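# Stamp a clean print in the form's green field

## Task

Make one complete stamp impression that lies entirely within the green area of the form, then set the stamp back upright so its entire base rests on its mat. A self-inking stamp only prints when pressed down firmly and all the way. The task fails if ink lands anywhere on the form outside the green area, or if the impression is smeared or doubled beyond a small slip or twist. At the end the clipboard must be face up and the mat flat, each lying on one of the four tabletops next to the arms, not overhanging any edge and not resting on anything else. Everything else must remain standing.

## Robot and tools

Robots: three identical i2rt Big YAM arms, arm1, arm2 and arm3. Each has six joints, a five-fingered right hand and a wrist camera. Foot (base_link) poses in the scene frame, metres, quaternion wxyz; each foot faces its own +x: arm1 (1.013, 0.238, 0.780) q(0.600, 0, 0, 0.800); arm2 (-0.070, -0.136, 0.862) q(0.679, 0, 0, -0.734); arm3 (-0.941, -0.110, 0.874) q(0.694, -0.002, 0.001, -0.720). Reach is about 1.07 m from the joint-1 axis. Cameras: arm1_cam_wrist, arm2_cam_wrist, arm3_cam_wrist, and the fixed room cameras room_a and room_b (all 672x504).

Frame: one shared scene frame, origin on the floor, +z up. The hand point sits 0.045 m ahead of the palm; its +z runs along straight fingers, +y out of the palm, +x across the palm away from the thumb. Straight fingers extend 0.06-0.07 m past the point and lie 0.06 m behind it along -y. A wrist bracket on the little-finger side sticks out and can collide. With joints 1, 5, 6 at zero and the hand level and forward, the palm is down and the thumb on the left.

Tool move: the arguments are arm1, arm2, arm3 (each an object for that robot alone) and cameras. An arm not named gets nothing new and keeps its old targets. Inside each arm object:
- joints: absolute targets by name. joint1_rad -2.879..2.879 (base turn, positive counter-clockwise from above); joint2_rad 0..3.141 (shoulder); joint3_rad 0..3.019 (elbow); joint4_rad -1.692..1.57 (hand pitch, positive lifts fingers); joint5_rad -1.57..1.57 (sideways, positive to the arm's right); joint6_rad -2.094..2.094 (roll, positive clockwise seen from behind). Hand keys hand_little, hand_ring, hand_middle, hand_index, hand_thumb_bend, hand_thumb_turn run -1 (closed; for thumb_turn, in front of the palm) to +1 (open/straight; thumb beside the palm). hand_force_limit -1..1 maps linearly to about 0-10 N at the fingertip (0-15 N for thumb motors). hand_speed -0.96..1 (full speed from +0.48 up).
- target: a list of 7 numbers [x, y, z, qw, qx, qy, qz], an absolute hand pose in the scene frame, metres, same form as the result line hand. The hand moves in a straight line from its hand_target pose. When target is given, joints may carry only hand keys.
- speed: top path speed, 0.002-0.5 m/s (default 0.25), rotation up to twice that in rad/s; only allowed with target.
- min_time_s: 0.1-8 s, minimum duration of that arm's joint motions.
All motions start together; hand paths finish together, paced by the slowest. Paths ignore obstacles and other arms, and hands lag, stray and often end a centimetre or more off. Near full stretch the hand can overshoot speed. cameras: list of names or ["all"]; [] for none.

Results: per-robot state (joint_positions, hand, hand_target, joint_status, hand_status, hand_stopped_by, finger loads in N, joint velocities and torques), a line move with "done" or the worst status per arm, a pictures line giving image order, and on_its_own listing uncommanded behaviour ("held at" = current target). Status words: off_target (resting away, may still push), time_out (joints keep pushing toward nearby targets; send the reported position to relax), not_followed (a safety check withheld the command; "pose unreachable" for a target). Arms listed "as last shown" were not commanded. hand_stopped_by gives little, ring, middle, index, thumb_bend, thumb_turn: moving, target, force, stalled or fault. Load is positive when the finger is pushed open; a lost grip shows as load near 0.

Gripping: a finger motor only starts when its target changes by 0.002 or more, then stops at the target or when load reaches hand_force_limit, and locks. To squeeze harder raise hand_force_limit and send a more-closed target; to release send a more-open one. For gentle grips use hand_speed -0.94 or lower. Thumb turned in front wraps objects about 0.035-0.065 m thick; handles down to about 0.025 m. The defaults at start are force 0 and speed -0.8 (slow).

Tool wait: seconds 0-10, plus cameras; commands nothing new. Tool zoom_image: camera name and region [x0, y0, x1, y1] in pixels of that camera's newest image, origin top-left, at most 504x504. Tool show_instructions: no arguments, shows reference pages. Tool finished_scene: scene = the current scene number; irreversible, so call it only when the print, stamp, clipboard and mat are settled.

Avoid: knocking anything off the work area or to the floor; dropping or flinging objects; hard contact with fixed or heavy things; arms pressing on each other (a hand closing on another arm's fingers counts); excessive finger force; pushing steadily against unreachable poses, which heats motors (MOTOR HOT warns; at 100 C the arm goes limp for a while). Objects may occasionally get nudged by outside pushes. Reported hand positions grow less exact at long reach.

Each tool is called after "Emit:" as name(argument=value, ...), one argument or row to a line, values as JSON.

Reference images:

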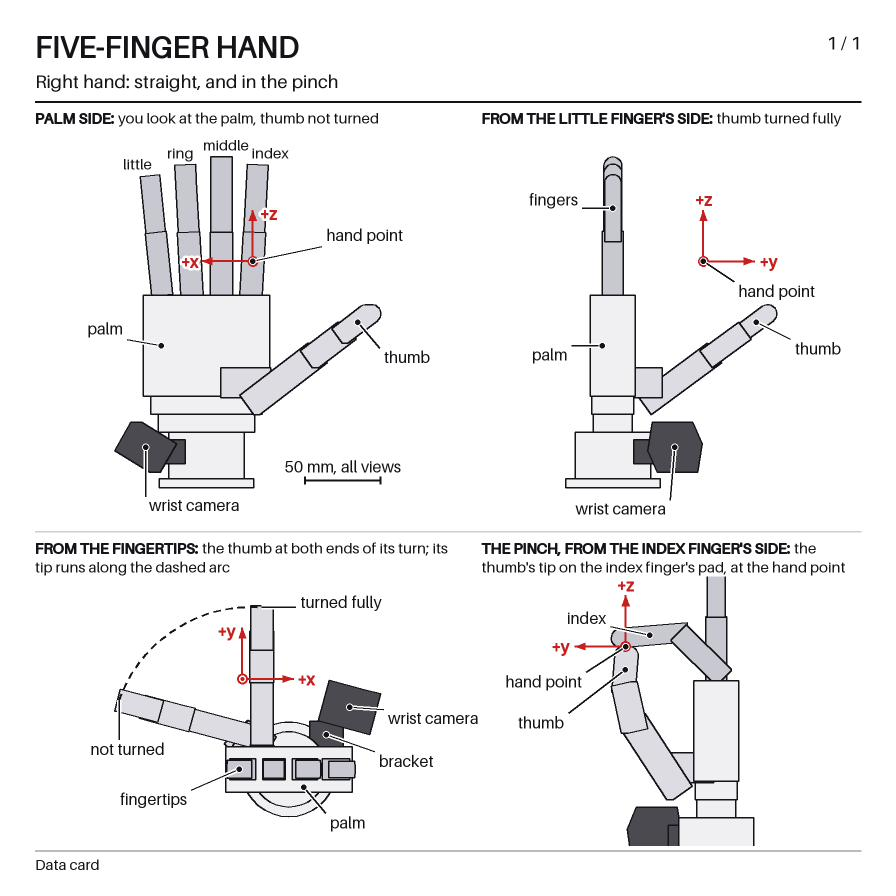

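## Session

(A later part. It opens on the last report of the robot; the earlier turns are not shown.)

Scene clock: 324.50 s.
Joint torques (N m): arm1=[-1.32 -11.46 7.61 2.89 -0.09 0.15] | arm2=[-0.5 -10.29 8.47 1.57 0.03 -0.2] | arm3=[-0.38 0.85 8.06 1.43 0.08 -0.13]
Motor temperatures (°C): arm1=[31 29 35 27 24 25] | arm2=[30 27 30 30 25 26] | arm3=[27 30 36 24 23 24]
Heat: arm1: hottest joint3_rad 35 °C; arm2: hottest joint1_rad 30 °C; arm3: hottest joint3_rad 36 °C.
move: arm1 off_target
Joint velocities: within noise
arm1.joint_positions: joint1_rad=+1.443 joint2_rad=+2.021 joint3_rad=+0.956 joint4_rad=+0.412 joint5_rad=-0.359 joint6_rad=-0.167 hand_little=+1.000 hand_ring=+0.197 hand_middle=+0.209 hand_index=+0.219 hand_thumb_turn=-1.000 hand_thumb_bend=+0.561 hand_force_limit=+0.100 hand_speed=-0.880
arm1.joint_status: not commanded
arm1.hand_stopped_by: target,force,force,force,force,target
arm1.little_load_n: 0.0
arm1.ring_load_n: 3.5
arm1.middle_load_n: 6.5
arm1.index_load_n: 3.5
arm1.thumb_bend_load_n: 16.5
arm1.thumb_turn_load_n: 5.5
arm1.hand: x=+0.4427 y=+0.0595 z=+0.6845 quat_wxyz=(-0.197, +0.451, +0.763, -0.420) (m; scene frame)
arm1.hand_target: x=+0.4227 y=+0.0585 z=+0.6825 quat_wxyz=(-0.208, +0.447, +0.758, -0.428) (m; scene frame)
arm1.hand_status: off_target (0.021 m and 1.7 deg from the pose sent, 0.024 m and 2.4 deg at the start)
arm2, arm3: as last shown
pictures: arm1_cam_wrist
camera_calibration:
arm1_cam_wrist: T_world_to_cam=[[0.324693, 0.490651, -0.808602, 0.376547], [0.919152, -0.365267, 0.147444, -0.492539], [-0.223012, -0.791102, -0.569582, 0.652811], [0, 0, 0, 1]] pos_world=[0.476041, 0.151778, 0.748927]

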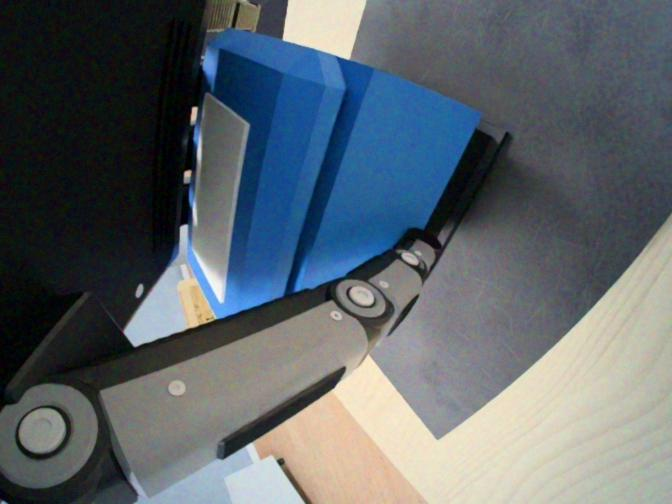

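Emit:
move(
  arm1={"target": [0.430, 0.058, 0.680, 0.199, -0.4512, -0.7655, 0.413], "speed": 0.04},
  cameras=["arm1_cam_wrist", "room_a"],
)

Emit:
zoom_image(
  camera="arm1_cam_wrist",
  region=[400, 80, 560, 270],
)

Emit:
zoom_image(
  camera="room_a",
  region=[210, 230, 310, 310],
)

Scene clock: 325.97 s.
Joint torques (N m): arm1=[-0.85 -12.4 7.16 1.39 0.2 0.05] | arm2=[-0.26 -10.87 8.49 1.65 0.05 -0.21] | arm3=[-0.38 0.91 8.06 1.43 0.08 -0.13]
Motor temperatures (°C): arm1=[31 29 35 27 24 25] | arm2=[30 27 30 30 25 26] | arm3=[27 30 36 24 23 24]
Heat: arm1: hottest joint3_rad 35 °C; arm2: hottest joint1_rad 30 °C; arm3: hottest joint3_rad 36 °C.
move: arm1 off_target
Joint velocities: within noise
arm1.joint_positions: joint1_rad=+1.445 joint2_rad=+2.021 joint3_rad=+0.961 joint4_rad=+0.398 joint5_rad=-0.353 joint6_rad=-0.167 hand_little=+1.000 hand_ring=+0.197 hand_middle=+0.209 hand_index=+0.219 hand_thumb_turn=-1.000 hand_thumb_bend=+0.561 hand_force_limit=+0.100 hand_speed=-0.880
arm1.joint_status: not commanded
arm1.hand_stopped_by: target,force,force,force,force,target
arm1.little_load_n: 0.0
arm1.ring_load_n: 3.5
arm1.middle_load_n: 6.5
arm1.index_load_n: 3.5
arm1.thumb_bend_load_n: 16.5
arm1.thumb_turn_load_n: 5.5
arm1.hand: x=+0.4423 y=+0.0593 z=+0.6840 quat_wxyz=(-0.195, +0.453, +0.764, -0.416) (m; scene frame)
arm1.hand_target: x=+0.4305 y=+0.0580 z=+0.6802 quat_wxyz=(-0.199, +0.451, +0.766, -0.413) (m; scene frame)
arm1.hand_status: off_target (0.013 m and 0.6 deg from the pose sent, 0.014 m and 0.9 deg at the start)
arm2.joint_positions: joint1_rad=+0.610 joint2_rad=+1.313 joint3_rad=+0.845 joint4_rad=+0.343 joint5_rad=-0.195 joint6_rad=-0.133 hand_little=+1.000 hand_ring=+1.000 hand_middle=+1.000 hand_index=+1.000 hand_thumb_turn=-1.000 hand_thumb_bend=+1.000 hand_force_limit=-0.300 hand_speed=-0.500
arm2.joint_status: not commanded
arm2.hand_stopped_by: target,target,target,target,target,target
arm2.little_load_n: 0.0
arm2.ring_load_n: -0.5
arm2.middle_load_n: -0.5
arm2.index_load_n: 0.0
arm2.thumb_bend_load_n: 0.0
arm2.thumb_turn_load_n: 0.0
arm2.hand: x=+0.2757 y=-0.6077 z=+1.1090 quat_wxyz=(-0.202, +0.304, -0.684, +0.631) (m; scene frame)
arm2.hand_target: x=+0.2695 y=-0.6094 z=+1.1137 quat_wxyz=(-0.196, +0.304, -0.683, +0.634) (m; scene frame)
arm2.hand_status: not commanded
arm3.joint_positions: joint1_rad=-0.218 joint2_rad=+0.610 joint3_rad=+1.345 joint4_rad=-1.409 joint5_rad=+0.224 joint6_rad=-1.278 hand_little=+1.000 hand_ring=+1.000 hand_middle=+1.000 hand_index=+1.000 hand_thumb_turn=+1.000 hand_thumb_bend=+1.000 hand_force_limit=+0.000 hand_speed=-0.800
arm3.joint_status: not commanded
arm3.hand_stopped_by: target,target,target,target,target,target
arm3.little_load_n: 0.0
arm3.ring_load_n: 0.0
arm3.middle_load_n: 0.0
arm3.index_load_n: 0.0
arm3.thumb_bend_load_n: 0.0
arm3.thumb_turn_load_n: 0.0
arm3.hand: x=-1.0789 y=-0.2818 z=+1.3395 quat_wxyz=(+0.373, +0.397, -0.804, +0.240) (m; scene frame)
arm3.hand_target: x=-1.0787 y=-0.2813 z=+1.3496 quat_wxyz=(+0.380, +0.393, -0.800, +0.248) (m; scene frame)
arm3.hand_status: not commanded
pictures: arm1_cam_wrist, room_a
camera_calibration:
arm1_cam_wrist: T_world_to_cam=[[0.332273, 0.493656, -0.803678, 0.36943], [0.917003, -0.368449, 0.152808, -0.494721], [-0.22068, -0.78775, -0.575109, 0.654926], [0, 0, 0, 1]] pos_world=[0.475438, 0.151267, 0.749154]

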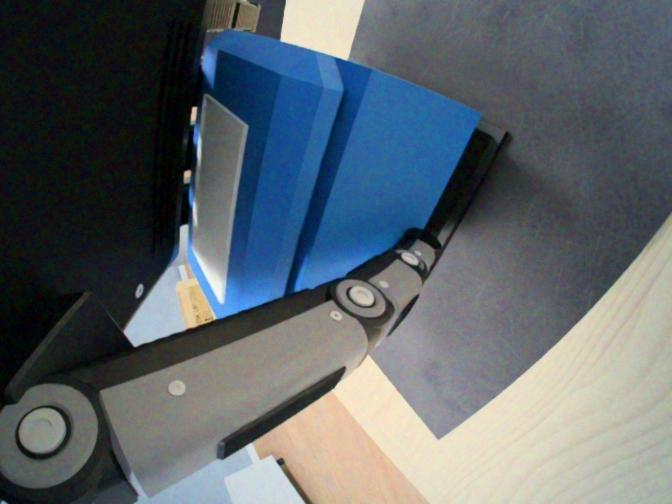

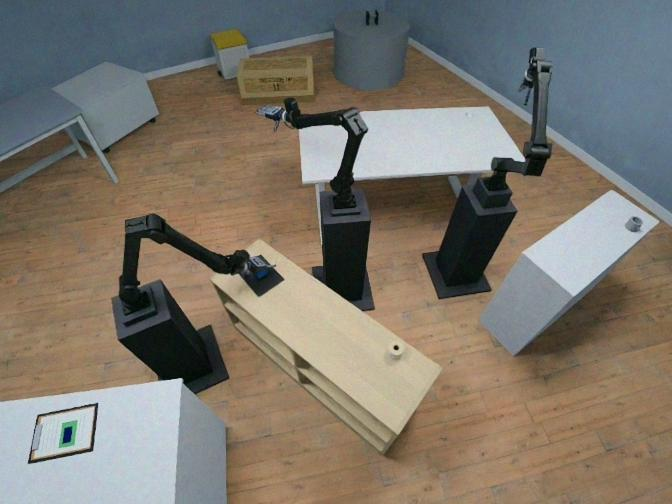

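Scaled by 2.653 from the camera's 672x504 image, which has a finer 960x720 frame.

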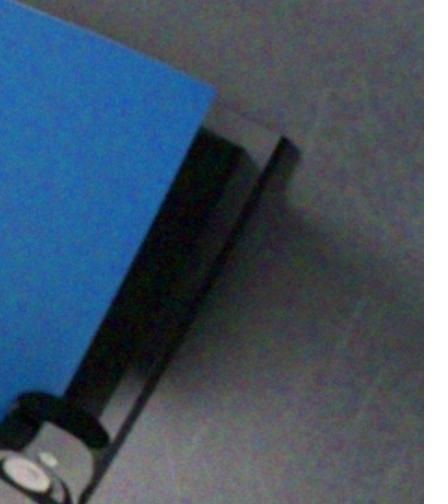

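Scaled by 5.040 from the camera's 672x504 image, which has a finer 960x720 frame.

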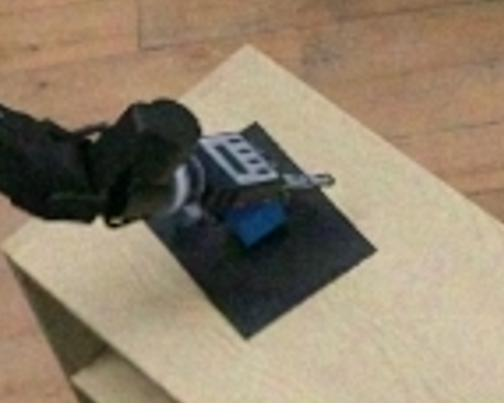

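Emit:
move(
  arm1={"target": [0.432, 0.058, 0.672, 0.198, -0.4516, -0.7662, 0.412], "speed": 0.04},
  cameras=["arm1_cam_wrist"],
)

Emit:
zoom_image(
  camera="arm1_cam_wrist",
  region=[400, 80, 560, 270],
)

Scene clock: 327.23 s.
Joint torques (N m): arm1=[-0.85 -11.11 6.93 2.04 0.2 0.05] | arm2=[-0.38 -10.4 8.54 1.48 0.05 -0.24] | arm3=[-0.38 0.85 8.06 1.44 0.08 -0.13]
Motor temperatures (°C): arm1=[31 29 34 27 24 25] | arm2=[30 27 30 30 25 26] | arm3=[27 30 36 24 23 24]
Heat: arm1: hottest joint3_rad 34 °C; arm2: hottest joint1_rad 30 °C; arm3: hottest joint3_rad 36 °C.
move: arm1 off_target
Joint velocities: within noise
arm1.joint_positions: joint1_rad=+1.445 joint2_rad=+2.021 joint3_rad=+0.961 joint4_rad=+0.398 joint5_rad=-0.353 joint6_rad=-0.167 hand_little=+1.000 hand_ring=+0.197 hand_middle=+0.209 hand_index=+0.219 hand_thumb_turn=-1.000 hand_thumb_bend=+0.561 hand_force_limit=+0.100 hand_speed=-0.880
arm1.joint_status: not commanded
arm1.hand_stopped_by: target,force,force,force,force,target
arm1.little_load_n: 0.0
arm1.ring_load_n: 3.5
arm1.middle_load_n: 6.5
arm1.index_load_n: 3.5
arm1.thumb_bend_load_n: 16.0
arm1.thumb_turn_load_n: 5.5
arm1.hand: x=+0.4422 y=+0.0594 z=+0.6840 quat_wxyz=(-0.195, +0.453, +0.764, -0.416) (m; scene frame)
arm1.hand_target: x=+0.4328 y=+0.0582 z=+0.6723 quat_wxyz=(-0.198, +0.452, +0.766, -0.412) (m; scene frame)
arm1.hand_status: off_target (0.016 m and 0.7 deg from the pose sent, 0.016 m and 0.7 deg at the start)
arm2, arm3: as last shown
arm2.ring_load_n: 0.0
arm2.middle_load_n: 0.0
pictures: arm1_cam_wrist
camera_calibration:
arm1_cam_wrist: T_world_to_cam=[[0.332383, 0.493681, -0.803617, 0.369362], [0.916889, -0.368786, 0.152679, -0.494429], [-0.220988, -0.787576, -0.575229, 0.655113], [0, 0, 0, 1]] pos_world=[0.475339, 0.151266, 0.749155]

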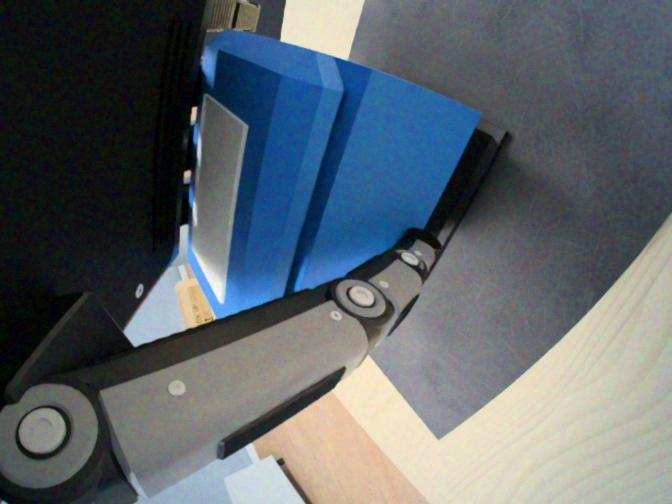

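Scaled by 2.653 from the camera's 672x504 image, which has a finer 960x720 frame.

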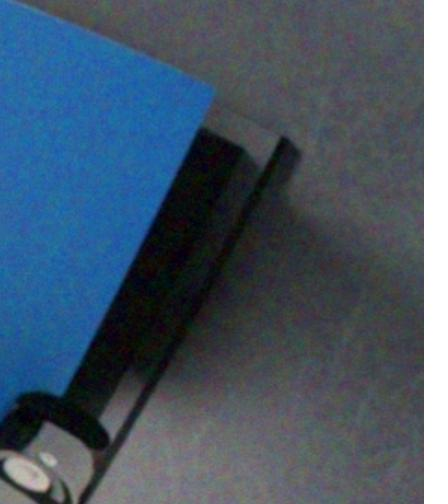

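Emit:
move(
  arm1={"joints": {"hand_index": 0.5, "hand_middle": 0.5, "hand_ring": 0.5, "hand_thumb_bend": 0.72, "hand_speed": -0.8}},
  cameras=["arm1_cam_wrist"],
)

Emit:
move(
  arm1={"joints": {"hand_index": 1, "hand_middle": 1, "hand_ring": 1, "hand_thumb_bend": 1, "hand_speed": -0.5}},
  cameras=["arm1_cam_wrist", "room_a"],
)

Emit:
zoom_image(
  camera="room_a",
  region=[210, 230, 310, 310],
)

Scene clock: 328.80 s.
Joint torques (N m): arm1=[-0.97 -12.04 6.39 2.07 -0.09 0.06] | arm2=[-0.5 -10.34 8.57 1.63 0.03 -0.24] | arm3=[-0.38 0.91 8.06 1.44 0.08 -0.13]
Motor temperatures (°C): arm1=[31 29 34 27 24 25] | arm2=[30 27 30 30 25 26] | arm3=[27 30 36 24 23 24]
Heat: arm1: hottest joint3_rad 34 °C; arm2: hottest joint1_rad 30 °C; arm3: hottest joint3_rad 36 °C.
move: arm1 done
Joint velocities: within noise
arm1.joint_positions: joint1_rad=+1.446 joint2_rad=+2.030 joint3_rad=+0.968 joint4_rad=+0.398 joint5_rad=-0.346 joint6_rad=-0.169 hand_little=+1.000 hand_ring=+0.500 hand_middle=+0.500 hand_index=+0.500 hand_thumb_turn=-1.000 hand_thumb_bend=+0.720 hand_force_limit=+0.100 hand_speed=-0.800
arm1.joint_status: all done
arm1.hand_stopped_by: target,target,target,target,target,target
arm1.little_load_n: 0.0
arm1.ring_load_n: 0.0
arm1.middle_load_n: 0.0
arm1.index_load_n: 0.0
arm1.thumb_bend_load_n: 0.0
arm1.thumb_turn_load_n: 0.0
arm1.hand: x=+0.4402 y=+0.0601 z=+0.6808 quat_wxyz=(-0.197, +0.454, +0.764, -0.414) (m; scene frame)
arm1.hand_target: x=+0.4328 y=+0.0582 z=+0.6722 quat_wxyz=(-0.198, +0.452, +0.766, -0.412) (m; scene frame)
arm1.hand_status: not commanded
arm2, arm3: as last shown
arm3.thumb_turn_load_n: 0.5
pictures: arm1_cam_wrist
camera_calibration:
arm1_cam_wrist: T_world_to_cam=[[0.334789, 0.497039, -0.800542, 0.363734], [0.91545, -0.3729, 0.151319, -0.490082], [-0.223311, -0.783516, -0.579857, 0.657286], [0, 0, 0, 1]] pos_world=[0.47365, 0.151453, 0.746475]

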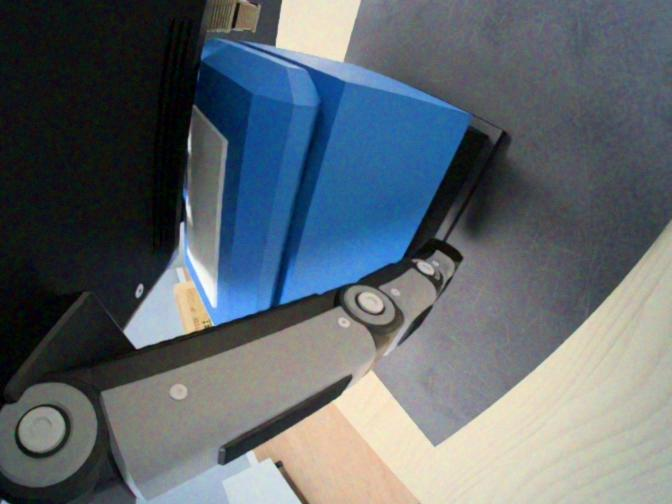

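Scene clock: 329.67 s.
Joint torques (N m): arm1=[-0.91 -11.93 6.41 2.06 -0.1 0.05] | arm2=[-0.5 -10.46 8.61 1.61 0.04 -0.24] | arm3=[-0.38 0.91 8.06 1.44 0.08 -0.13]
Motor temperatures (°C): arm1=[31 29 34 27 24 25] | arm2=[30 27 30 30 25 26] | arm3=[27 30 36 24 23 24]
Heat: arm1: hottest joint3_rad 34 °C; arm2: hottest joint1_rad 30 °C; arm3: hottest joint3_rad 36 °C.
move: arm1 done
Joint velocities: within noise
arm1.joint_positions: joint1_rad=+1.446 joint2_rad=+2.031 joint3_rad=+0.968 joint4_rad=+0.398 joint5_rad=-0.346 joint6_rad=-0.169 hand_little=+1.000 hand_ring=+1.000 hand_middle=+1.000 hand_index=+1.000 hand_thumb_turn=-1.000 hand_thumb_bend=+1.000 hand_force_limit=+0.100 hand_speed=-0.500
arm1.joint_status: all done
arm1.hand_stopped_by: target,target,target,target,target,target
arm1.little_load_n: 0.0
arm1.ring_load_n: 0.0
arm1.middle_load_n: 0.0
arm1.index_load_n: -0.5
arm1.thumb_bend_load_n: 0.0
arm1.thumb_turn_load_n: 0.0
arm1.hand: x=+0.4404 y=+0.0601 z=+0.6801 quat_wxyz=(-0.197, +0.454, +0.764, -0.413) (m; scene frame)
arm1.hand_target: x=+0.4328 y=+0.0581 z=+0.6724 quat_wxyz=(-0.198, +0.451, +0.766, -0.412) (m; scene frame)
arm1.hand_status: not commanded
arm2, arm3: as last shown
arm3.middle_load_n: 0.5
arm3.thumb_turn_load_n: 0.0
pictures: arm1_cam_wrist, room_a
camera_calibration:
arm1_cam_wrist: T_world_to_cam=[[0.335422, 0.497422, -0.80004, 0.362407], [0.915386, -0.372774, 0.152011, -0.490641], [-0.22262, -0.783334, -0.58037, 0.657089], [0, 0, 0, 1]] pos_world=[0.473848, 0.151552, 0.745877]

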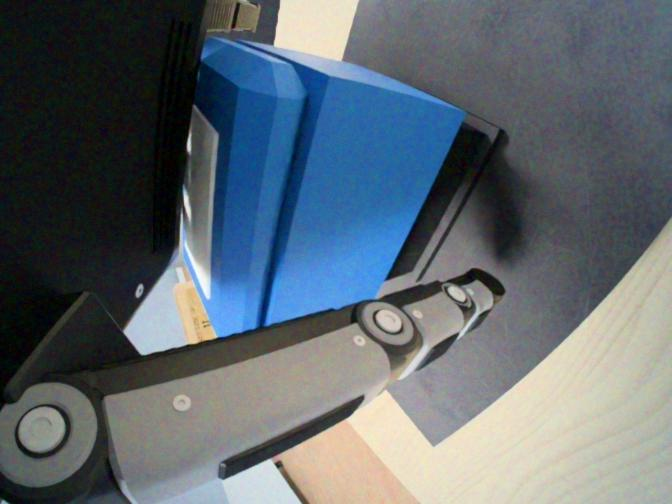

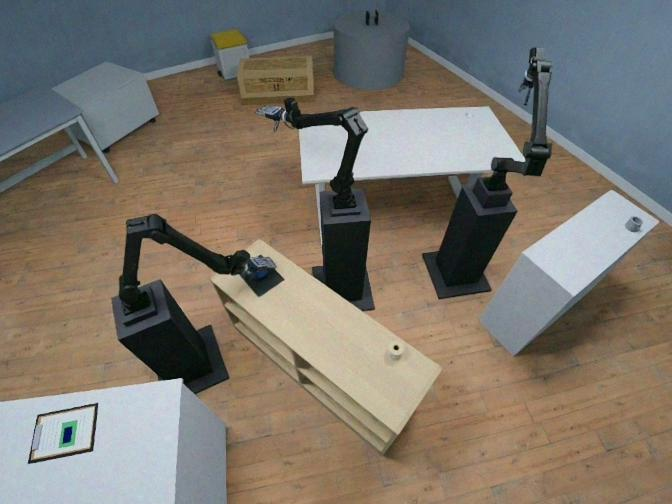

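Scaled by 5.040 from the camera's 672x504 image, which has a finer 960x720 frame.

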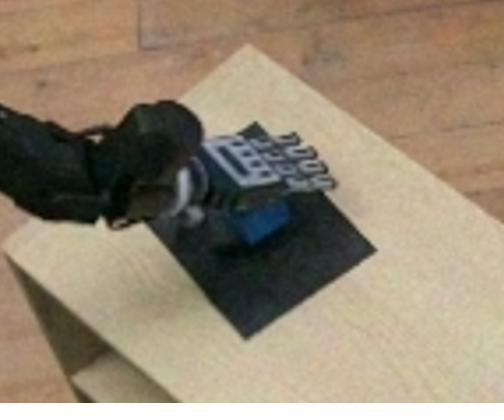

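Emit:
move(
  arm1={"target": [0.430, 0.059, 0.715, 0.198, -0.4516, -0.7662, 0.412], "speed": 0.05},
)

Emit:
move(
  arm1={"target": [0.430, 0.059, 0.80, 0.198, -0.4516, -0.7662, 0.412], "speed": 0.12},
  cameras=["arm1_cam_wrist", "room_a"],
)

Emit:
zoom_image(
  camera="room_a",
  region=[210, 230, 310, 310],
)

Scene clock: 331.47 s.
Joint torques (N m): arm1=[-1.14 -15.56 6.75 1.42 -0.17 0.06] | arm2=[-0.56 -10.34 8.58 1.55 0.07 -0.23] | arm3=[-0.38 0.85 8.06 1.44 0.08 -0.13]
Motor temperatures (°C): arm1=[31 29 34 27 24 25] | arm2=[30 27 30 30 25 26] | arm3=[27 30 36 24 23 24]
Heat: arm1: hottest joint3_rad 34 °C; arm2: hottest joint1_rad 30 °C; arm3: hottest joint3_rad 36 °C.
move: arm1 off_target
Joint velocities: within noise
arm1.joint_positions: joint1_rad=+1.446 joint2_rad=+1.980 joint3_rad=+0.970 joint4_rad=+0.308 joint5_rad=-0.346 joint6_rad=-0.169 hand_little=+1.000 hand_ring=+1.000 hand_middle=+1.000 hand_index=+1.000 hand_thumb_turn=-1.000 hand_thumb_bend=+1.000 hand_force_limit=+0.100 hand_speed=-0.500
arm1.joint_status: not commanded
arm1.hand_stopped_by: target,target,target,target,target,target
arm1.little_load_n: 0.0
arm1.ring_load_n: 0.0
arm1.middle_load_n: -0.5
arm1.index_load_n: 0.0
arm1.thumb_bend_load_n: 0.0
arm1.thumb_turn_load_n: 0.0
arm1.hand: x=+0.4463 y=+0.0611 z=+0.6965 quat_wxyz=(-0.185, +0.461, +0.769, -0.403) (m; scene frame)
arm1.hand_target: x=+0.4306 y=+0.0590 z=+0.7152 quat_wxyz=(-0.198, +0.452, +0.766, -0.412) (m; scene frame)
arm1.hand_status: off_target (0.025 m and 2.1 deg from the pose sent, 0.036 m and 0.4 deg at the start)
arm2, arm3: as last shown
arm3.middle_load_n: 0.0
pictures: none

Scene clock: 332.93 s.
Joint torques (N m): arm1=[-1.03 -14.33 9.25 1.4 -0.18 0.06] | arm2=[-0.67 -10.64 8.57 1.52 0.04 -0.23] | arm3=[-0.38 0.85 8.06 1.44 0.08 -0.13]
Motor temperatures (°C): arm1=[31 29 34 27 24 25] | arm2=[30 27 30 30 25 26] | arm3=[27 30 36 24 23 24]
Heat: arm1: hottest joint3_rad 34 °C; arm2: hottest joint1_rad 30 °C; arm3: hottest joint3_rad 36 °C.
move: arm1 off_target
Joint velocities: within noise
arm1.joint_positions: joint1_rad=+1.446 joint2_rad=+1.794 joint3_rad=+0.984 joint4_rad=+0.096 joint5_rad=-0.346 joint6_rad=-0.169 hand_little=+1.000 hand_ring=+1.000 hand_middle=+1.000 hand_index=+1.000 hand_thumb_turn=-1.000 hand_thumb_bend=+1.000 hand_force_limit=+0.100 hand_speed=-0.500
arm1.joint_status: not commanded
arm1.hand_stopped_by: target,target,target,target,target,target
arm1.little_load_n: 0.0
arm1.ring_load_n: 0.0
arm1.middle_load_n: 0.0
arm1.index_load_n: 0.0
arm1.thumb_bend_load_n: 0.0
arm1.thumb_turn_load_n: 0.0
arm1.hand: x=+0.4516 y=+0.0620 z=+0.7750 quat_wxyz=(-0.180, +0.463, +0.771, -0.399) (m; scene frame)
arm1.hand_target: x=+0.4312 y=+0.0591 z=+0.8004 quat_wxyz=(-0.198, +0.452, +0.766, -0.412) (m; scene frame)
arm1.hand_status: off_target (0.033 m and 2.9 deg from the pose sent, 0.105 m and 2.1 deg at the start)
arm2, arm3: as last shown
arm3.little_load_n: 0.5
arm3.thumb_turn_load_n: -0.5
pictures: arm1_cam_wrist, room_a
camera_calibration:
arm1_cam_wrist: T_world_to_cam=[[0.373274, 0.503845, -0.778978, 0.399892], [0.907185, -0.373931, 0.192849, -0.542487], [-0.194118, -0.778663, -0.596659, 0.715554], [0, 0, 0, 1]] pos_world=[0.481769, 0.15284, 0.843067]

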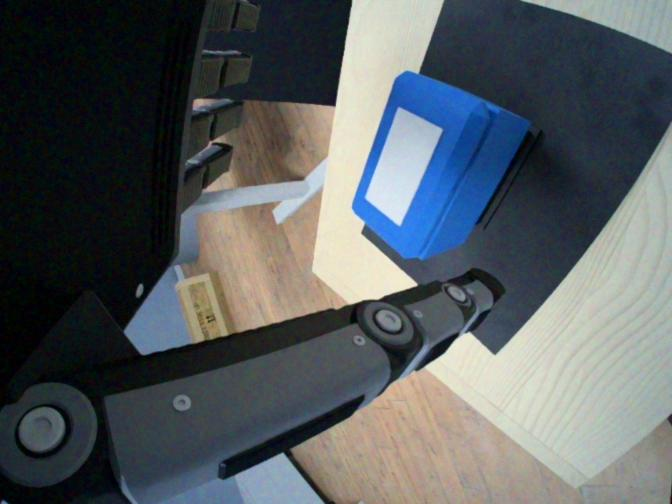

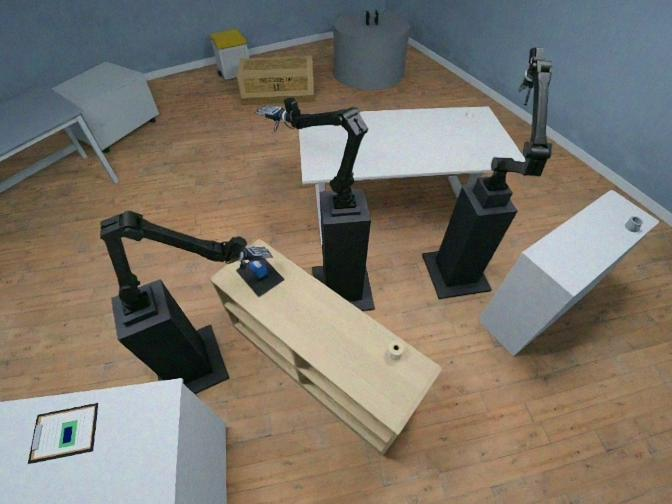

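Scaled by 5.040 from the camera's 672x504 image, which has a finer 960x720 frame.

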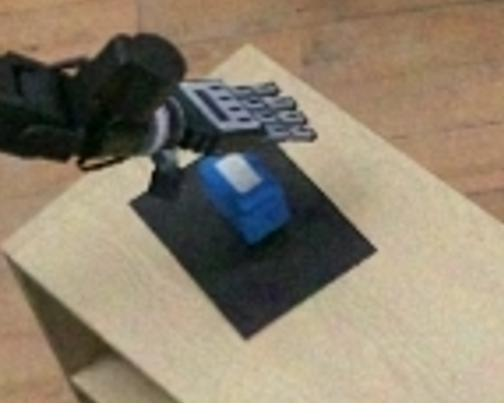

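Emit:
finished_scene(
  scene=1,
)

The scene is finished: the task was done.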